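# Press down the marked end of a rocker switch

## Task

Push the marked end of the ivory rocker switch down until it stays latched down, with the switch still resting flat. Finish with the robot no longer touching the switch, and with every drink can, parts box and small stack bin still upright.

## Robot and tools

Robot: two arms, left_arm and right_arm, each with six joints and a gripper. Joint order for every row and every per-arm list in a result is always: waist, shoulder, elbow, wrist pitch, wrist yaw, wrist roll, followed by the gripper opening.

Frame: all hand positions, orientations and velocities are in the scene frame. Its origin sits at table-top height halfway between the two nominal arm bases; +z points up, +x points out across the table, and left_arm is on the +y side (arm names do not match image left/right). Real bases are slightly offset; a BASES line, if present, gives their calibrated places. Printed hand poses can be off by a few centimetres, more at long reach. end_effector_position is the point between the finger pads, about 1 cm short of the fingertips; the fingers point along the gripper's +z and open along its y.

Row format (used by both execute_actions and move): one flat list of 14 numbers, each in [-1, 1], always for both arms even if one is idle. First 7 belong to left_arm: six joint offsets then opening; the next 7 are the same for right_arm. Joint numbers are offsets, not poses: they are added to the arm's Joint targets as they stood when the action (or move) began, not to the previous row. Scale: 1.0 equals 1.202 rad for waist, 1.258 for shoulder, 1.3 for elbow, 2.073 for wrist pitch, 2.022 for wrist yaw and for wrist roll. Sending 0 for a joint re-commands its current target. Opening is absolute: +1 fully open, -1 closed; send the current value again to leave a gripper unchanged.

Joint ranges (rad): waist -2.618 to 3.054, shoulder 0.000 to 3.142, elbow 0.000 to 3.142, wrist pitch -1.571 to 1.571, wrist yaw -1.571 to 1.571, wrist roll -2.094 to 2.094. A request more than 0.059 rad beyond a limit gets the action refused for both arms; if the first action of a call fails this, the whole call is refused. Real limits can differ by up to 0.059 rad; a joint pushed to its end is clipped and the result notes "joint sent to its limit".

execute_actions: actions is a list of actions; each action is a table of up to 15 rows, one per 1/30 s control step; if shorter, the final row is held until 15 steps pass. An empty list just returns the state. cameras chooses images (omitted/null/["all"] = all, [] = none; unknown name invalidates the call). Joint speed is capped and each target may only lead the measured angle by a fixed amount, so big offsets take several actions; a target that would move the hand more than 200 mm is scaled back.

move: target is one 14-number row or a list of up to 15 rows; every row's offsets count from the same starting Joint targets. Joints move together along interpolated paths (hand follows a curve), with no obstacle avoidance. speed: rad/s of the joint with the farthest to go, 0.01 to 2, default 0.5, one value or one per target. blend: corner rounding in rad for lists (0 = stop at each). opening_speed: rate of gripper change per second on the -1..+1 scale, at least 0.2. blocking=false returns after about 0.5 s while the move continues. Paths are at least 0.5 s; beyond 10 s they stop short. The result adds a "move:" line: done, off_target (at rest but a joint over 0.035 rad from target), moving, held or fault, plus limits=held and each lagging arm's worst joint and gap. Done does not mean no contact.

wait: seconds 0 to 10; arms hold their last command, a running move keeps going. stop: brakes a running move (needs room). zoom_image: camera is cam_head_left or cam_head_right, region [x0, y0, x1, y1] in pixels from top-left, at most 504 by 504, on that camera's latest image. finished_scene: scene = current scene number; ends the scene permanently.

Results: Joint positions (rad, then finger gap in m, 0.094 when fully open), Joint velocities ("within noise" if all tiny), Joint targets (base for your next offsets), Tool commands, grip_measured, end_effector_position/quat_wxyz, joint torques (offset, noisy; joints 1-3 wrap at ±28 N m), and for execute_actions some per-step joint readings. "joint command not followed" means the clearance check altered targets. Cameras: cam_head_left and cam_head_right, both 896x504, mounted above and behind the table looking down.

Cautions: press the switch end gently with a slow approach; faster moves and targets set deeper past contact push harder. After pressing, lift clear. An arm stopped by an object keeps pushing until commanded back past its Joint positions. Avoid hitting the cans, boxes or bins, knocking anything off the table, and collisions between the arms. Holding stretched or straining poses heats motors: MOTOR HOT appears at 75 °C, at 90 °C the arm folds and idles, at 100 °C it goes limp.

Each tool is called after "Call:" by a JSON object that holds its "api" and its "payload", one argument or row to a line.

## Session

Call:
{"api": "execute_actions", "payload": {
  "actions": []
}}

Scene clock: 0.00 s.
left_arm: end_effector_position=(+0.4364, +0.2538, +0.1116) grip_measured=+1.000 end_effector_quat_wxyz=(+0.579, +0.028, +0.810, -0.084) | right_arm: end_effector_position=(+0.3944, -0.2769, +0.0830) grip_measured=+1.000 end_effector_quat_wxyz=(+0.563, +0.034, +0.826, +0.021)
Joint positions: left_arm=[0.065 1.514 0.411 0.774 0.215 -0.036 0.094] | right_arm=[-0.117 1.567 0.353 0.835 -0.132 0.026 0.094]
Joint velocities: within noise
Joint torques (N m): no reading
Heat: left arm: 24 °C; right arm: 28 °C.
Joint targets: left_arm=[0.065 1.504 0.421 0.785 0.216 -0.036] | right_arm=[-0.117 1.561 0.359 0.836 -0.133 0.026]
Tool commands: left_gripper/opening=+1.0 right_gripper/opening=+1.0

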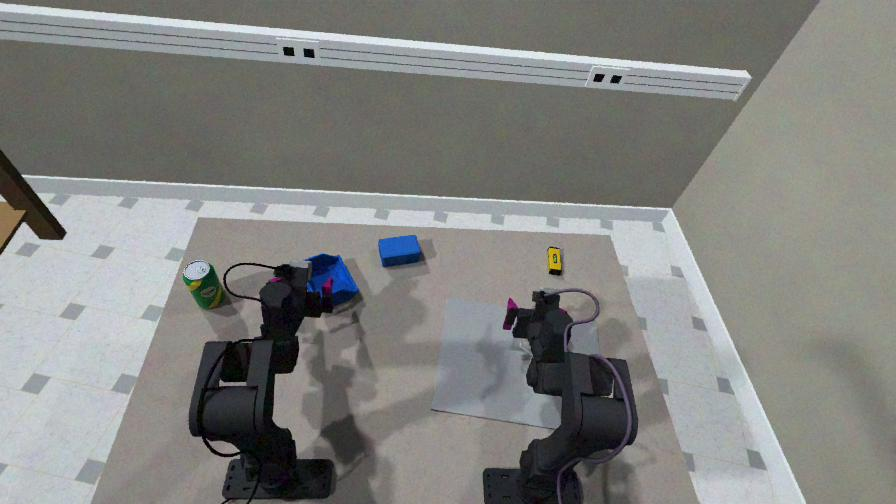

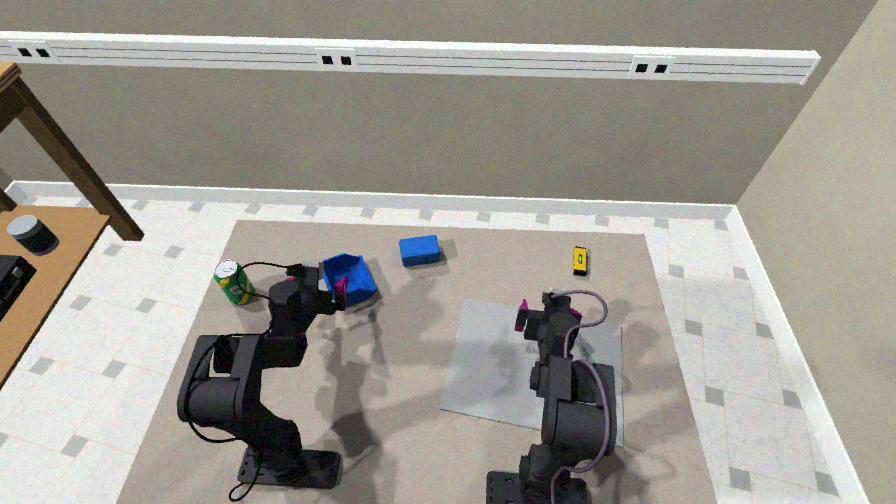

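Call:
{"api": "move", "payload": {
  "target": [
    [0,0,0,0,0,0,1,0,-0.25,0.05,-0.15,0,0,-1],
    [0,0,0,0,0,0,1,-0.527,-0.319,0.608,-0.929,-0.157,-0.013,-1]
  ],
  "speed": [1.2, 1.2],
  "blend": [0.2, 0]
}}

Scene clock: 7.07 s.
left_arm: end_effector_position=(+0.4364, +0.2538, +0.1116) grip_measured=+1.000 end_effector_quat_wxyz=(+0.579, +0.028, +0.810, -0.084) | right_arm: end_effector_position=(+0.2458, -0.3743, +0.1963) grip_measured=-0.997 end_effector_quat_wxyz=(+0.272, +0.322, +0.899, +0.116)
Joint positions: left_arm=[0.065 1.514 0.411 0.774 0.215 -0.036 0.094] | right_arm=[-0.745 1.176 1.114 -1.078 -0.432 0.008 0]
Joint velocities: within noise
Joint torques (N m): left_arm=[-0.03 -5.29 7.25 2.23 0.08 -0.03] | right_arm=[-0.46 -3.37 10.06 1.01 -0.42 -0.1]
Heat: left arm: 26 °C; right arm: 29 °C.
Joint targets: left_arm=[0.065 1.504 0.421 0.785 0.216 -0.036] | right_arm=[-0.751 1.160 1.150 -1.090 -0.450 0.000]
move: done; blend cut to 0.1573 rad at target 1

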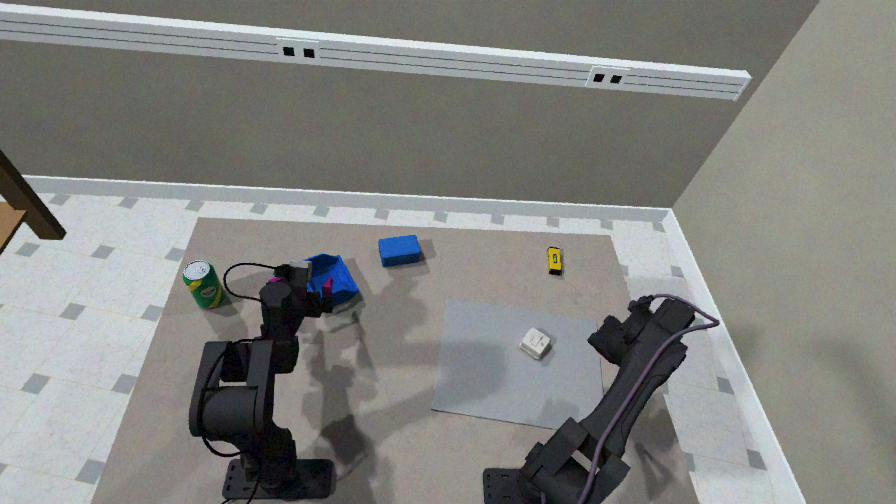

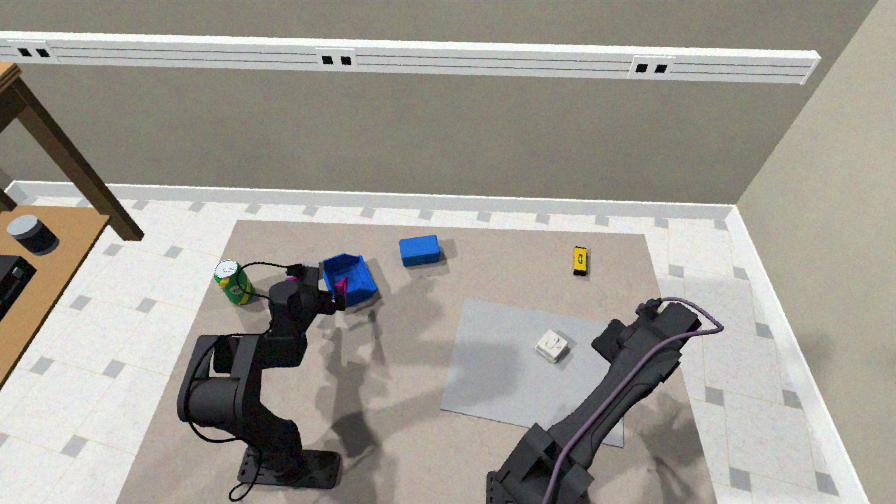

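Call:
{"api": "zoom_image", "payload": {
  "camera": "cam_head_left",
  "region": [495, 314, 575, 374]
}}

Call:
{"api": "zoom_image", "payload": {
  "camera": "cam_head_right",
  "region": [512, 316, 592, 376]
}}

Scaled by 6.300 from the camera's 896x504 image, which has a finer 1280x720 frame.

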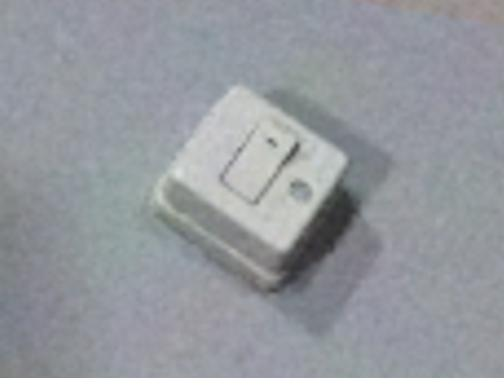

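Scaled by 6.300 from the camera's 896x504 image, which has a finer 1280x720 frame.

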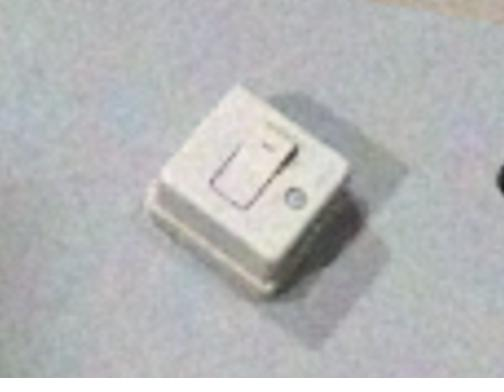

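Call:
{"api": "move", "payload": {
  "target": [
    [0,0,0,0,0,0,1,0.3099,0.5053,0.1443,-0.011,0,0,-1],
    [0,0,0,0,0,0,1,0.3099,0.5672,0.0208,0.1041,0.0247,0,-1],
    [0,0,0,0,0,0,1,0.3099,0.5053,0.1443,-0.011,0.0247,0,-1]
  ],
  "speed": [0.9, 0.2, 0.4],
  "blend": [0.05, 0, 0]
}}

Call:
{"api": "zoom_image", "payload": {
  "camera": "cam_head_left",
  "region": [495, 314, 575, 374]
}}

Call:
{"api": "zoom_image", "payload": {
  "camera": "cam_head_right",
  "region": [512, 316, 592, 376]
}}

Scene clock: 17.20 s.
left_arm: end_effector_position=(+0.4364, +0.2538, +0.1116) grip_measured=+1.000 end_effector_quat_wxyz=(+0.579, +0.028, +0.810, -0.084) | right_arm: end_effector_position=(+0.3240, -0.3035, +0.0707) grip_measured=-0.997 end_effector_quat_wxyz=(+0.015, +0.206, +0.957, +0.203)
Joint positions: left_arm=[0.065 1.514 0.411 0.774 0.215 -0.036 0.094] | right_arm=[-0.376 1.826 1.306 -1.102 -0.406 0.007 0]
Joint velocities: within noise
Joint torques (N m): left_arm=[-0.05 -5.31 7.16 2.23 0.05 -0.02] | right_arm=[-0.16 -9.39 8.88 0.13 -0.19 -0.1]
Heat: left arm: 28 °C; right arm: 30 °C.
Joint targets: left_arm=[0.065 1.504 0.421 0.785 0.216 -0.036] | right_arm=[-0.378 1.795 1.337 -1.113 -0.400 -0.001]
move: done

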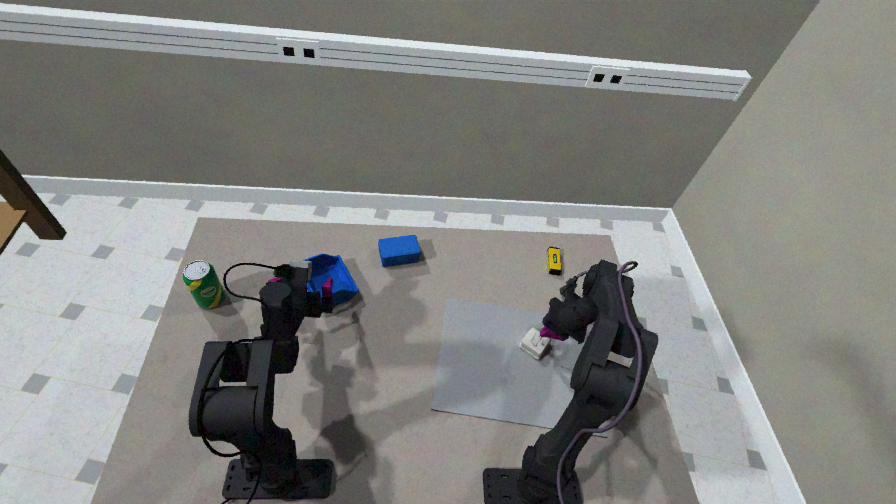

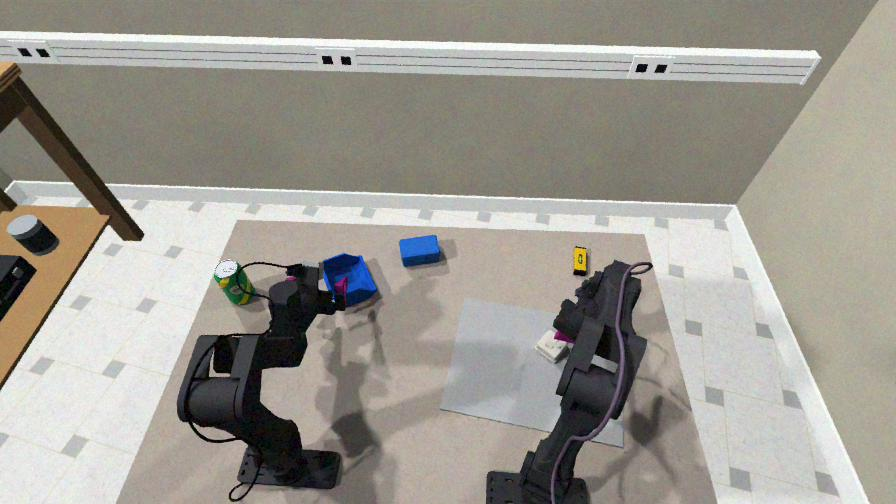

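Scaled by 6.300 from the camera's 896x504 image, which has a finer 1280x720 frame.

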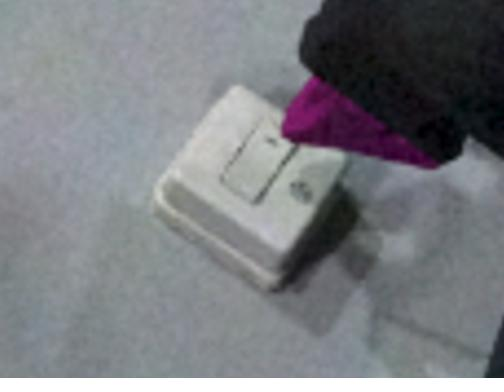

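Scaled by 6.300 from the camera's 896x504 image, which has a finer 1280x720 frame.

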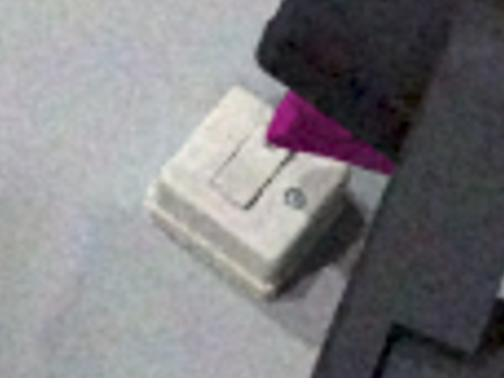

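Call:
{"api": "zoom_image", "payload": {
  "camera": "cam_head_left",
  "region": [522, 328, 554, 352]
}}

Call:
{"api": "zoom_image", "payload": {
  "camera": "cam_head_right",
  "region": [538, 332, 570, 356]
}}

Scaled by 15.750 from the camera's 896x504 image, which has a finer 1280x720 frame.

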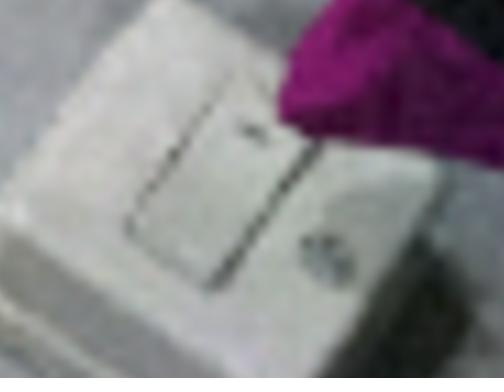

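Scaled by 15.750 from the camera's 896x504 image, which has a finer 1280x720 frame.

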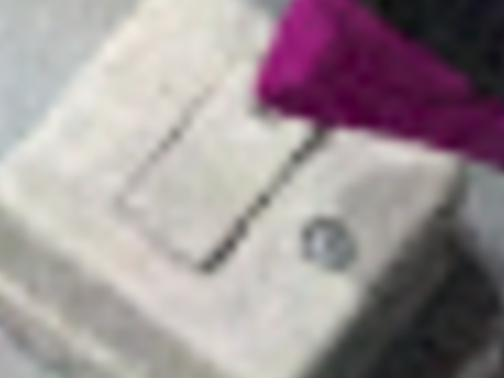

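Call:
{"api": "move", "payload": {
  "target": [0,0,0,0,0,0,1,-0.25,-0.08,0,0,0,0,-1],
  "speed": 1.0,
  "cameras": ["cam_head_left", "cam_head_right"]
}}

Call:
{"api": "zoom_image", "payload": {
  "camera": "cam_head_left",
  "region": [514, 322, 562, 358]
}}

Call:
{"api": "zoom_image", "payload": {
  "camera": "cam_head_right",
  "region": [530, 325, 578, 361]
}}

Scene clock: 25.83 s.
left_arm: end_effector_position=(+0.4364, +0.2538, +0.1116) grip_measured=+1.000 end_effector_quat_wxyz=(+0.579, +0.028, +0.810, -0.084) | right_arm: end_effector_position=(+0.2925, -0.4002, +0.1019) grip_measured=-0.997 end_effector_quat_wxyz=(+0.093, +0.340, +0.919, +0.177)
Joint positions: left_arm=[0.065 1.514 0.411 0.774 0.215 -0.036 0.094] | right_arm=[-0.683 1.72 1.306 -1.104 -0.398 0.007 0]
Joint velocities: within noise
Joint torques (N m): left_arm=[-0.06 -5.3 7.27 2.22 0.07 0] | right_arm=[0.23 -8.42 9.26 0.35 -0.29 -0.09]
Heat: left arm: 29 °C; right arm: 30 °C.
Joint targets: left_arm=[0.065 1.504 0.421 0.785 0.216 -0.036] | right_arm=[-0.679 1.694 1.337 -1.113 -0.401 0.000]
move: done

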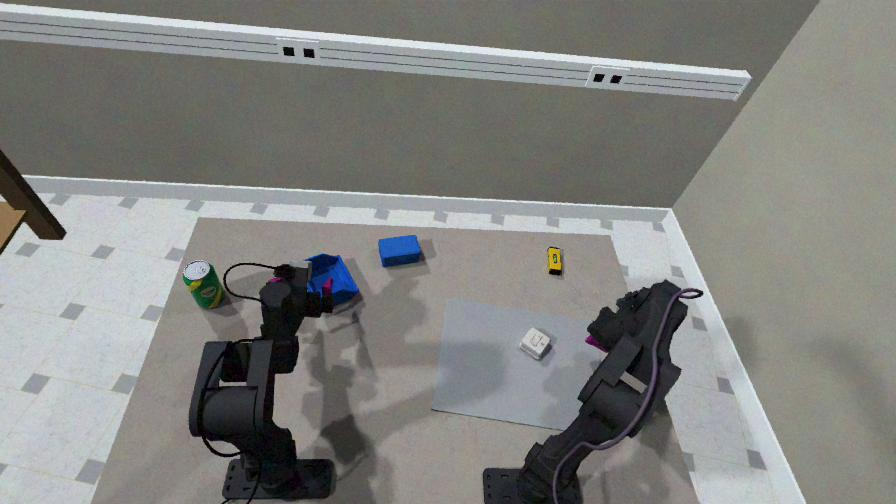

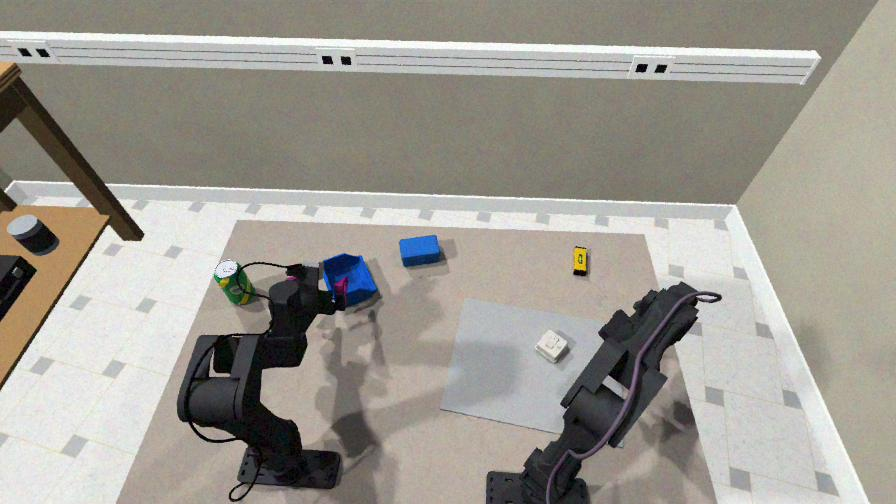

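Scaled by 10.500 from the camera's 896x504 image, which has a finer 1280x720 frame.

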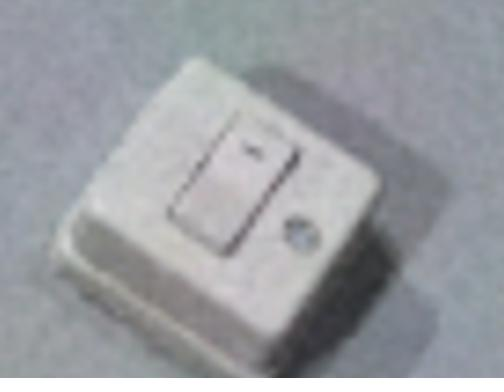

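Scaled by 10.500 from the camera's 896x504 image, which has a finer 1280x720 frame.

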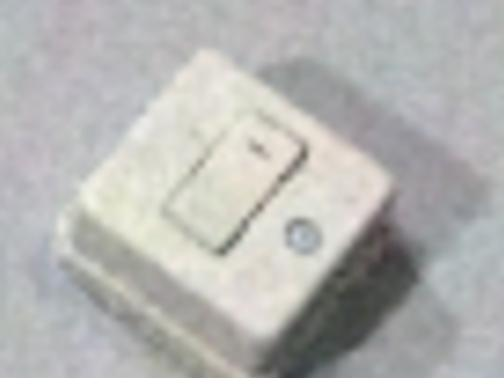

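Call:
{"api": "zoom_image", "payload": {
  "camera": "cam_head_left",
  "region": [526, 328, 548, 350]
}}

Call:
{"api": "zoom_image", "payload": {
  "camera": "cam_head_right",
  "region": [542, 331, 564, 353]
}}

Scaled by 22.909 from the camera's 896x504 image, which has a finer 1280x720 frame.

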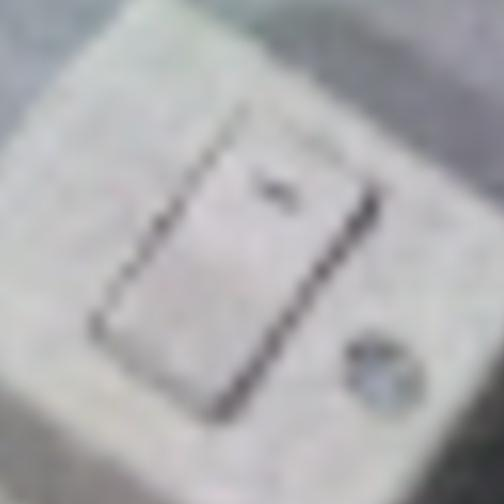

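Scaled by 22.909 from the camera's 896x504 image, which has a finer 1280x720 frame.

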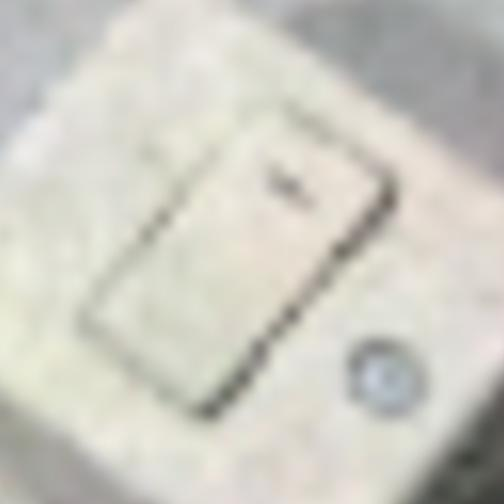

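Call:
{"api": "zoom_image", "payload": {
  "camera": "cam_head_left",
  "region": [495, 314, 575, 374]
}}

Call:
{"api": "zoom_image", "payload": {
  "camera": "cam_head_right",
  "region": [512, 316, 592, 376]
}}

Scaled by 6.300 from the camera's 896x504 image, which has a finer 1280x720 frame.

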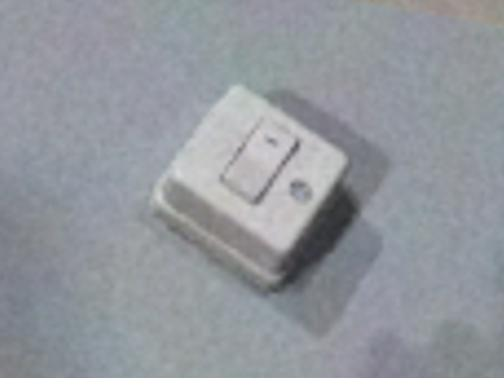

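Scaled by 6.300 from the camera's 896x504 image, which has a finer 1280x720 frame.

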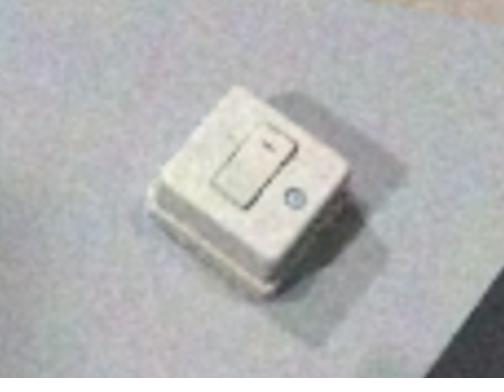

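Call:
{"api": "move", "payload": {
  "target": [
    [0,0,0,0,0,0,1,0.247,0.0969,0.0201,-0.0024,-0.0242,0,-1],
    [0,0,0,0,0,0,1,0.247,0.1637,-0.1152,0.123,0.0005,0,-1]
  ],
  "speed": [0.9, 0.22],
  "blend": [0.05, 0],
  "cameras": ["cam_head_left", "cam_head_right"]
}}

Call:
{"api": "zoom_image", "payload": {
  "camera": "cam_head_left",
  "region": [514, 322, 562, 358]
}}

Call:
{"api": "zoom_image", "payload": {
  "camera": "cam_head_right",
  "region": [530, 325, 578, 361]
}}

Scene clock: 52.40 s.
left_arm: end_effector_position=(+0.4364, +0.2538, +0.1116) grip_measured=+1.000 end_effector_quat_wxyz=(+0.579, +0.028, +0.810, -0.084) | right_arm: end_effector_position=(+0.3388, -0.3095, +0.0369) grip_measured=-0.997 end_effector_quat_wxyz=(+0.048, +0.200, +0.958, +0.200)
Joint positions: left_arm=[0.065 1.514 0.411 0.774 0.215 -0.036 0.094] | right_arm=[-0.379 1.871 1.222 -0.907 -0.413 0.006 0]
Joint velocities: within noise
Joint torques (N m): left_arm=[-0.05 -5.19 7.27 2.25 0.06 -0.05] | right_arm=[-0.23 -5.37 3.36 0.91 -0.12 -0.1]
Heat: left arm: 32 °C; right arm: 31 °C.
Joint targets: left_arm=[0.065 1.504 0.421 0.785 0.216 -0.036] | right_arm=[-0.381 1.900 1.188 -0.858 -0.400 -0.001]
move: off_target (right_arm); right_arm: the wrist pitch is farthest, 0.049 rad from its target

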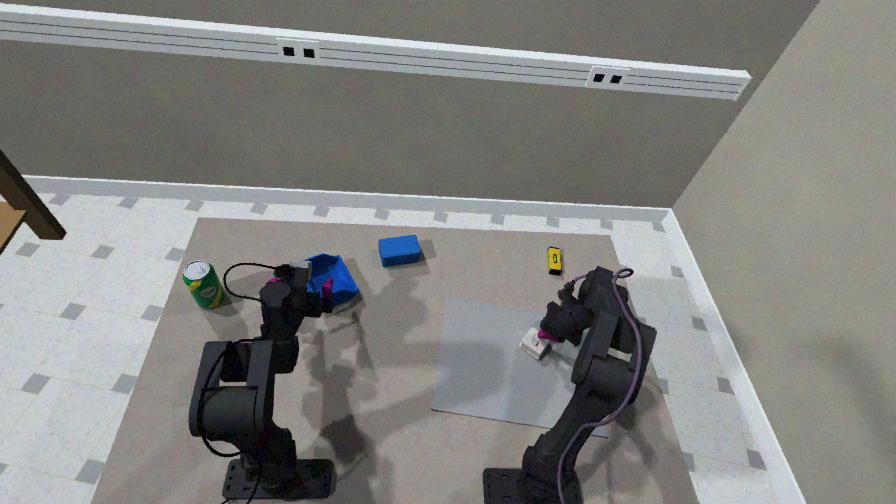

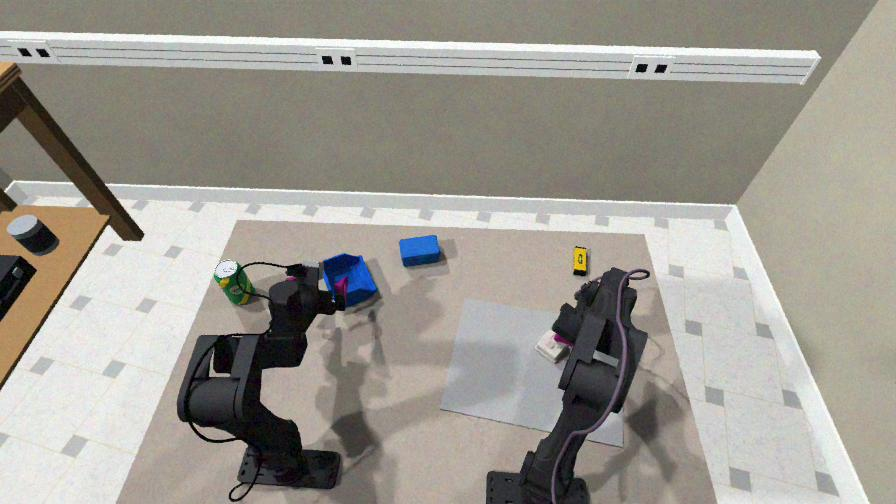

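Scaled by 10.500 from the camera's 896x504 image, which has a finer 1280x720 frame.

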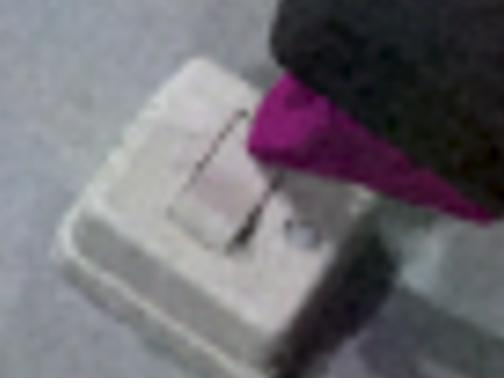

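Scaled by 10.500 from the camera's 896x504 image, which has a finer 1280x720 frame.

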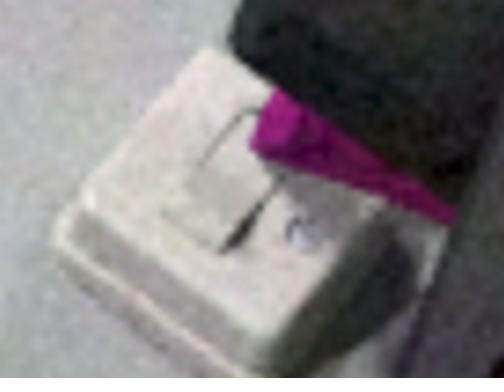

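Call:
{"api": "move", "payload": {
  "target": [
    [0,0,0,0,0,0,1,0,-0.0668,0.1347,-0.1254,0,0,-1],
    [0,0,0,0,0,0,1,-0.12,-0.0968,0.1347,-0.1254,0,0,-1]
  ],
  "speed": [0.4, 0.6],
  "blend": [0.05, 0],
  "cameras": ["cam_head_left", "cam_head_right"]
}}

Call:
{"api": "zoom_image", "payload": {
  "camera": "cam_head_left",
  "region": [514, 322, 562, 358]
}}

Call:
{"api": "zoom_image", "payload": {
  "camera": "cam_head_right",
  "region": [530, 325, 578, 361]
}}

Scene clock: 58.73 s.
left_arm: end_effector_position=(+0.4364, +0.2538, +0.1116) grip_measured=+1.000 end_effector_quat_wxyz=(+0.579, +0.028, +0.810, -0.084) | right_arm: end_effector_position=(+0.3161, -0.3564, +0.0803) grip_measured=-0.997 end_effector_quat_wxyz=(+0.046, +0.275, +0.941, +0.193)
Joint positions: left_arm=[0.065 1.514 0.411 0.774 0.215 -0.036 0.094] | right_arm=[-0.53 1.811 1.33 -1.107 -0.399 0.006 0]
Joint velocities: within noise
Joint torques (N m): left_arm=[-0.09 -5.31 7.28 2.25 0.08 -0.03] | right_arm=[0.4 -9.52 9.13 0.17 -0.26 -0.09]
Heat: left arm: 32 °C; right arm: 31 °C.
Joint targets: left_arm=[0.065 1.504 0.421 0.785 0.216 -0.036] | right_arm=[-0.526 1.779 1.363 -1.118 -0.399 -0.001]
move: done

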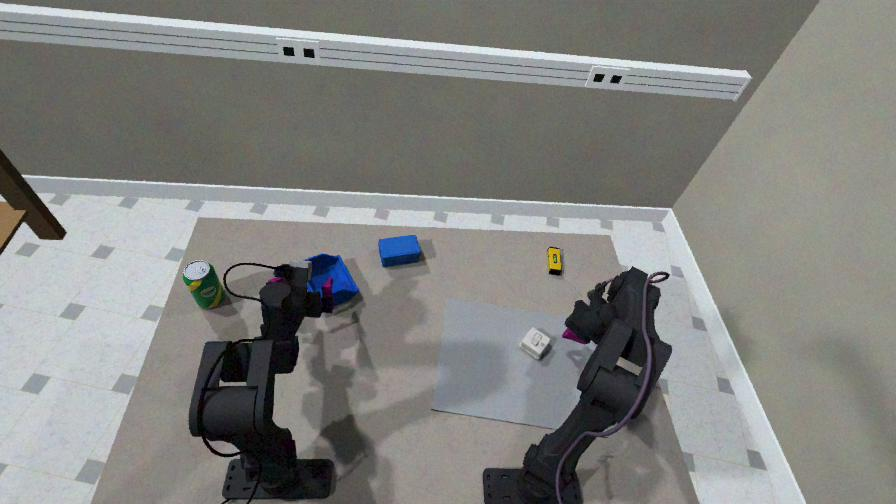

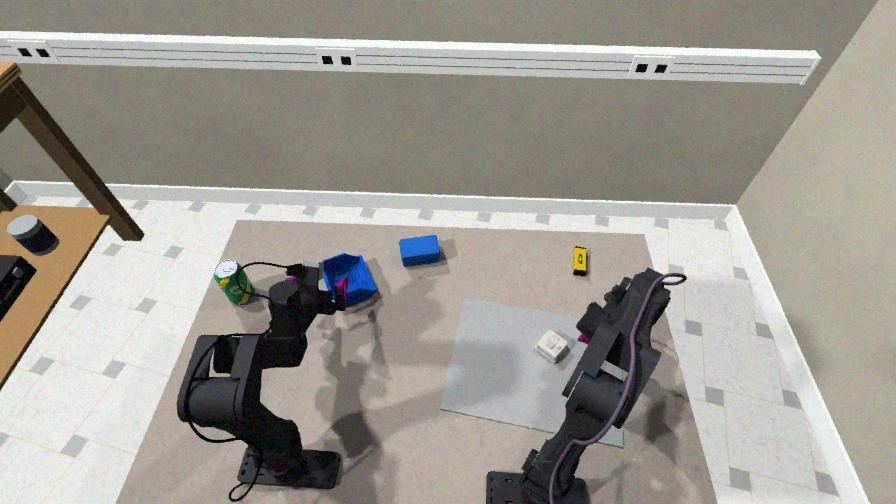

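Scaled by 10.500 from the camera's 896x504 image, which has a finer 1280x720 frame.

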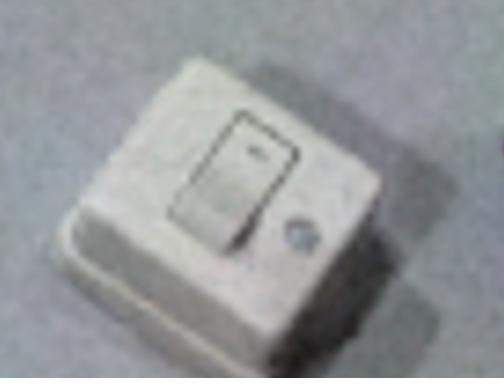

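Scaled by 10.500 from the camera's 896x504 image, which has a finer 1280x720 frame.

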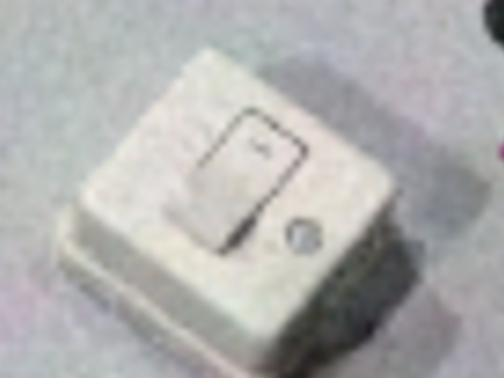

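Call:
{"api": "finished_scene", "payload": {
  "scene": 2,
  "done": true
}}

The scene is finished: the task was done.


## Next scene

The same job, from a new start.

Call:
{"api": "execute_actions", "payload": {
  "actions": []
}}

Scene clock: 0.00 s.
left_arm: end_effector_position=(+0.4252, +0.2846, +0.1121) grip_measured=+1.000 end_effector_quat_wxyz=(+0.604, -0.041, +0.796, +0.012) | right_arm: end_effector_position=(+0.4148, -0.2792, +0.1161) grip_measured=+1.000 end_effector_quat_wxyz=(+0.622, +0.064, +0.779, -0.053)
Joint positions: left_arm=[0.015 1.501 0.327 0.9 -0.072 -0.052 0.094] | right_arm=[-0.001 1.617 0.385 1.006 0.133 0.026 0.094]
Joint velocities: within noise
Joint torques (N m): no reading
Heat: left arm: 24 °C; right arm: 28 °C.
Joint targets: left_arm=[0.015 1.492 0.336 0.910 -0.072 -0.052] | right_arm=[-0.001 1.609 0.392 1.009 0.134 0.026]
Tool commands: left_gripper/opening=+1.0 right_gripper/opening=+1.0

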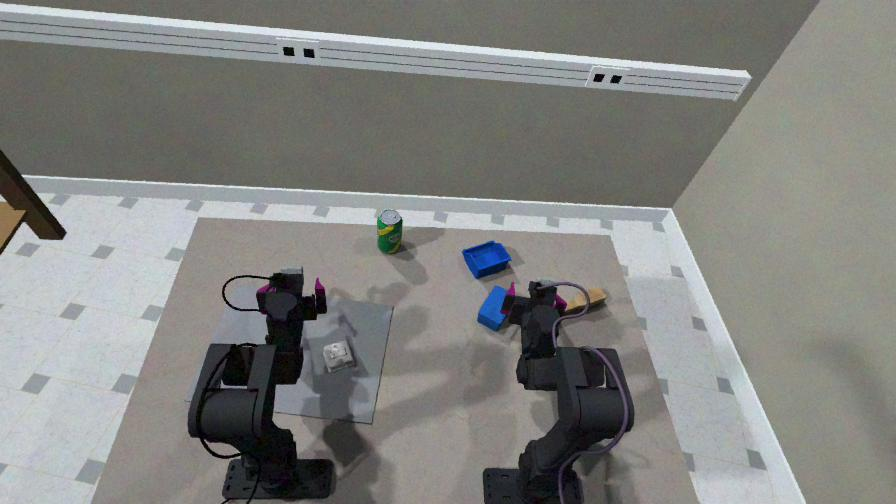

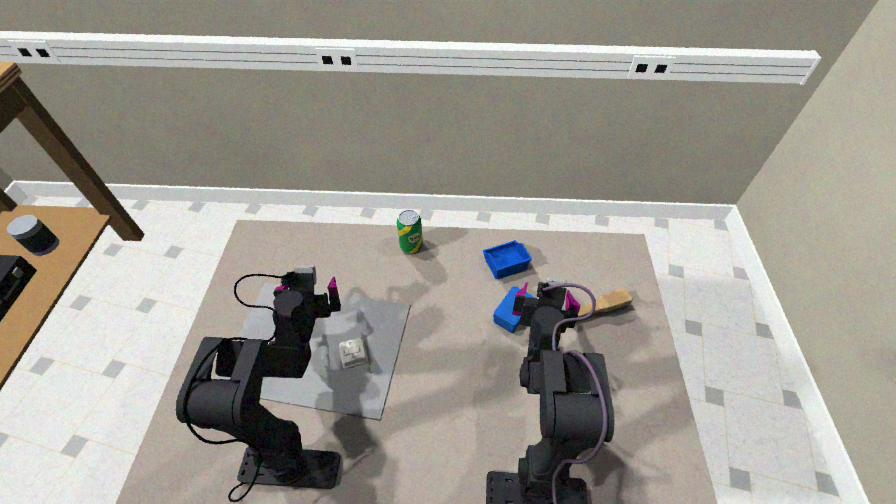

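Call:
{"api": "zoom_image", "payload": {
  "camera": "cam_head_left",
  "region": [314, 338, 362, 374]
}}

Call:
{"api": "zoom_image", "payload": {
  "camera": "cam_head_right",
  "region": [328, 335, 376, 371]
}}

Scaled by 10.500 from the camera's 896x504 image, which has a finer 1280x720 frame.

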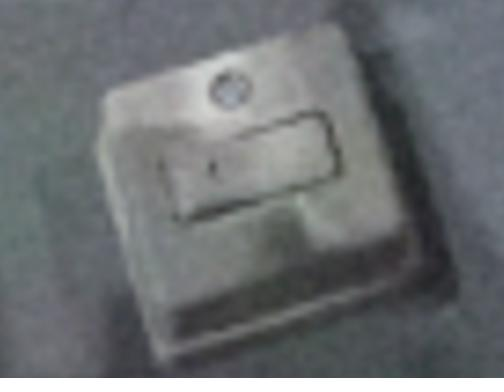

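Scaled by 10.500 from the camera's 896x504 image, which has a finer 1280x720 frame.

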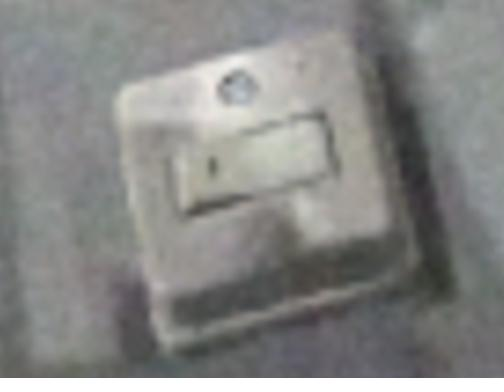

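Call:
{"api": "move", "payload": {
  "target": [
    [-0.0236,-0.2957,0.5467,-0.9631,0.2582,0.0257,-1,0,0,0,0,0,0,1],
    [-0.0236,0.0309,0.5467,-0.9631,0.2582,0.0257,-1,0,0,0,0,0,0,1],
    [-0.0236,0.1117,0.4018,-0.8233,0.2334,0.0257,-1,0,0,0,0,0,0,1],
    [-0.0236,0.0309,0.5467,-0.9631,0.2334,0.0257,-1,0,0,0,0,0,0,1]
  ],
  "speed": [1.2, 0.9, 0.22, 0.45],
  "blend": [0.2, 0.05, 0, 0]
}}

Call:
{"api": "zoom_image", "payload": {
  "camera": "cam_head_left",
  "region": [314, 338, 362, 374]
}}

Call:
{"api": "zoom_image", "payload": {
  "camera": "cam_head_right",
  "region": [328, 335, 376, 371]
}}

Scene clock: 17.30 s.
left_arm: end_effector_position=(+0.2817, +0.1971, +0.0762) grip_measured=-0.995 end_effector_quat_wxyz=(-0.023, +0.001, +0.980, -0.199) | right_arm: end_effector_position=(+0.4148, -0.2792, +0.1161) grip_measured=+1.000 end_effector_quat_wxyz=(+0.622, +0.064, +0.779, -0.053)
Joint positions: left_arm=[-0.007 1.557 1.026 -1.079 0.401 -0.015 0] | right_arm=[-0.001 1.617 0.385 1.006 0.133 0.026 0.094]
Joint velocities: within noise
Joint torques (N m): left_arm=[-0.57 -7.32 8.44 0.4 0.25 0.12] | right_arm=[-0.01 -5.26 5.91 2.1 0.01 -0.02]
Heat: left arm: 26 °C; right arm: 30 °C.
Joint targets: left_arm=[-0.014 1.531 1.047 -1.087 0.400 -0.001] | right_arm=[-0.001 1.609 0.392 1.009 0.134 0.026]
move: done

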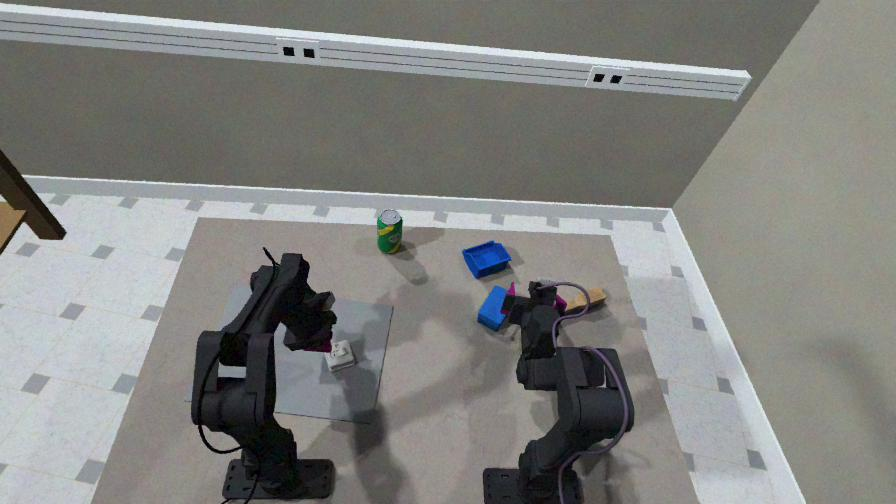

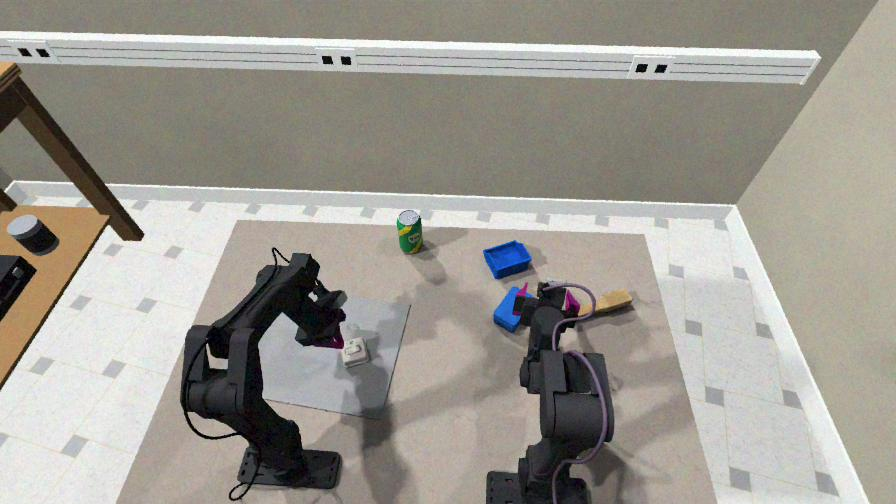

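Scaled by 10.500 from the camera's 896x504 image, which has a finer 1280x720 frame.

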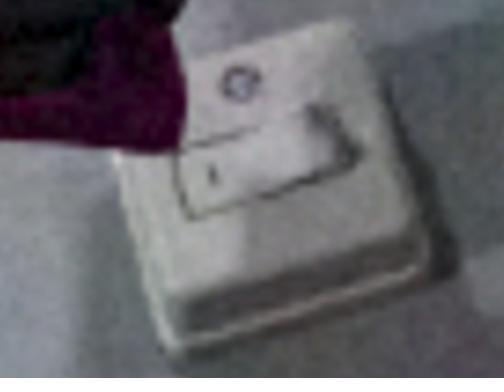

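Scaled by 10.500 from the camera's 896x504 image, which has a finer 1280x720 frame.

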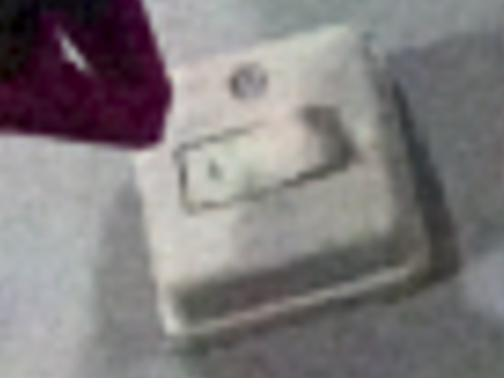

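Call:
{"api": "finished_scene", "payload": {
  "scene": 3,
  "done": true
}}

The scene is finished: the task was done.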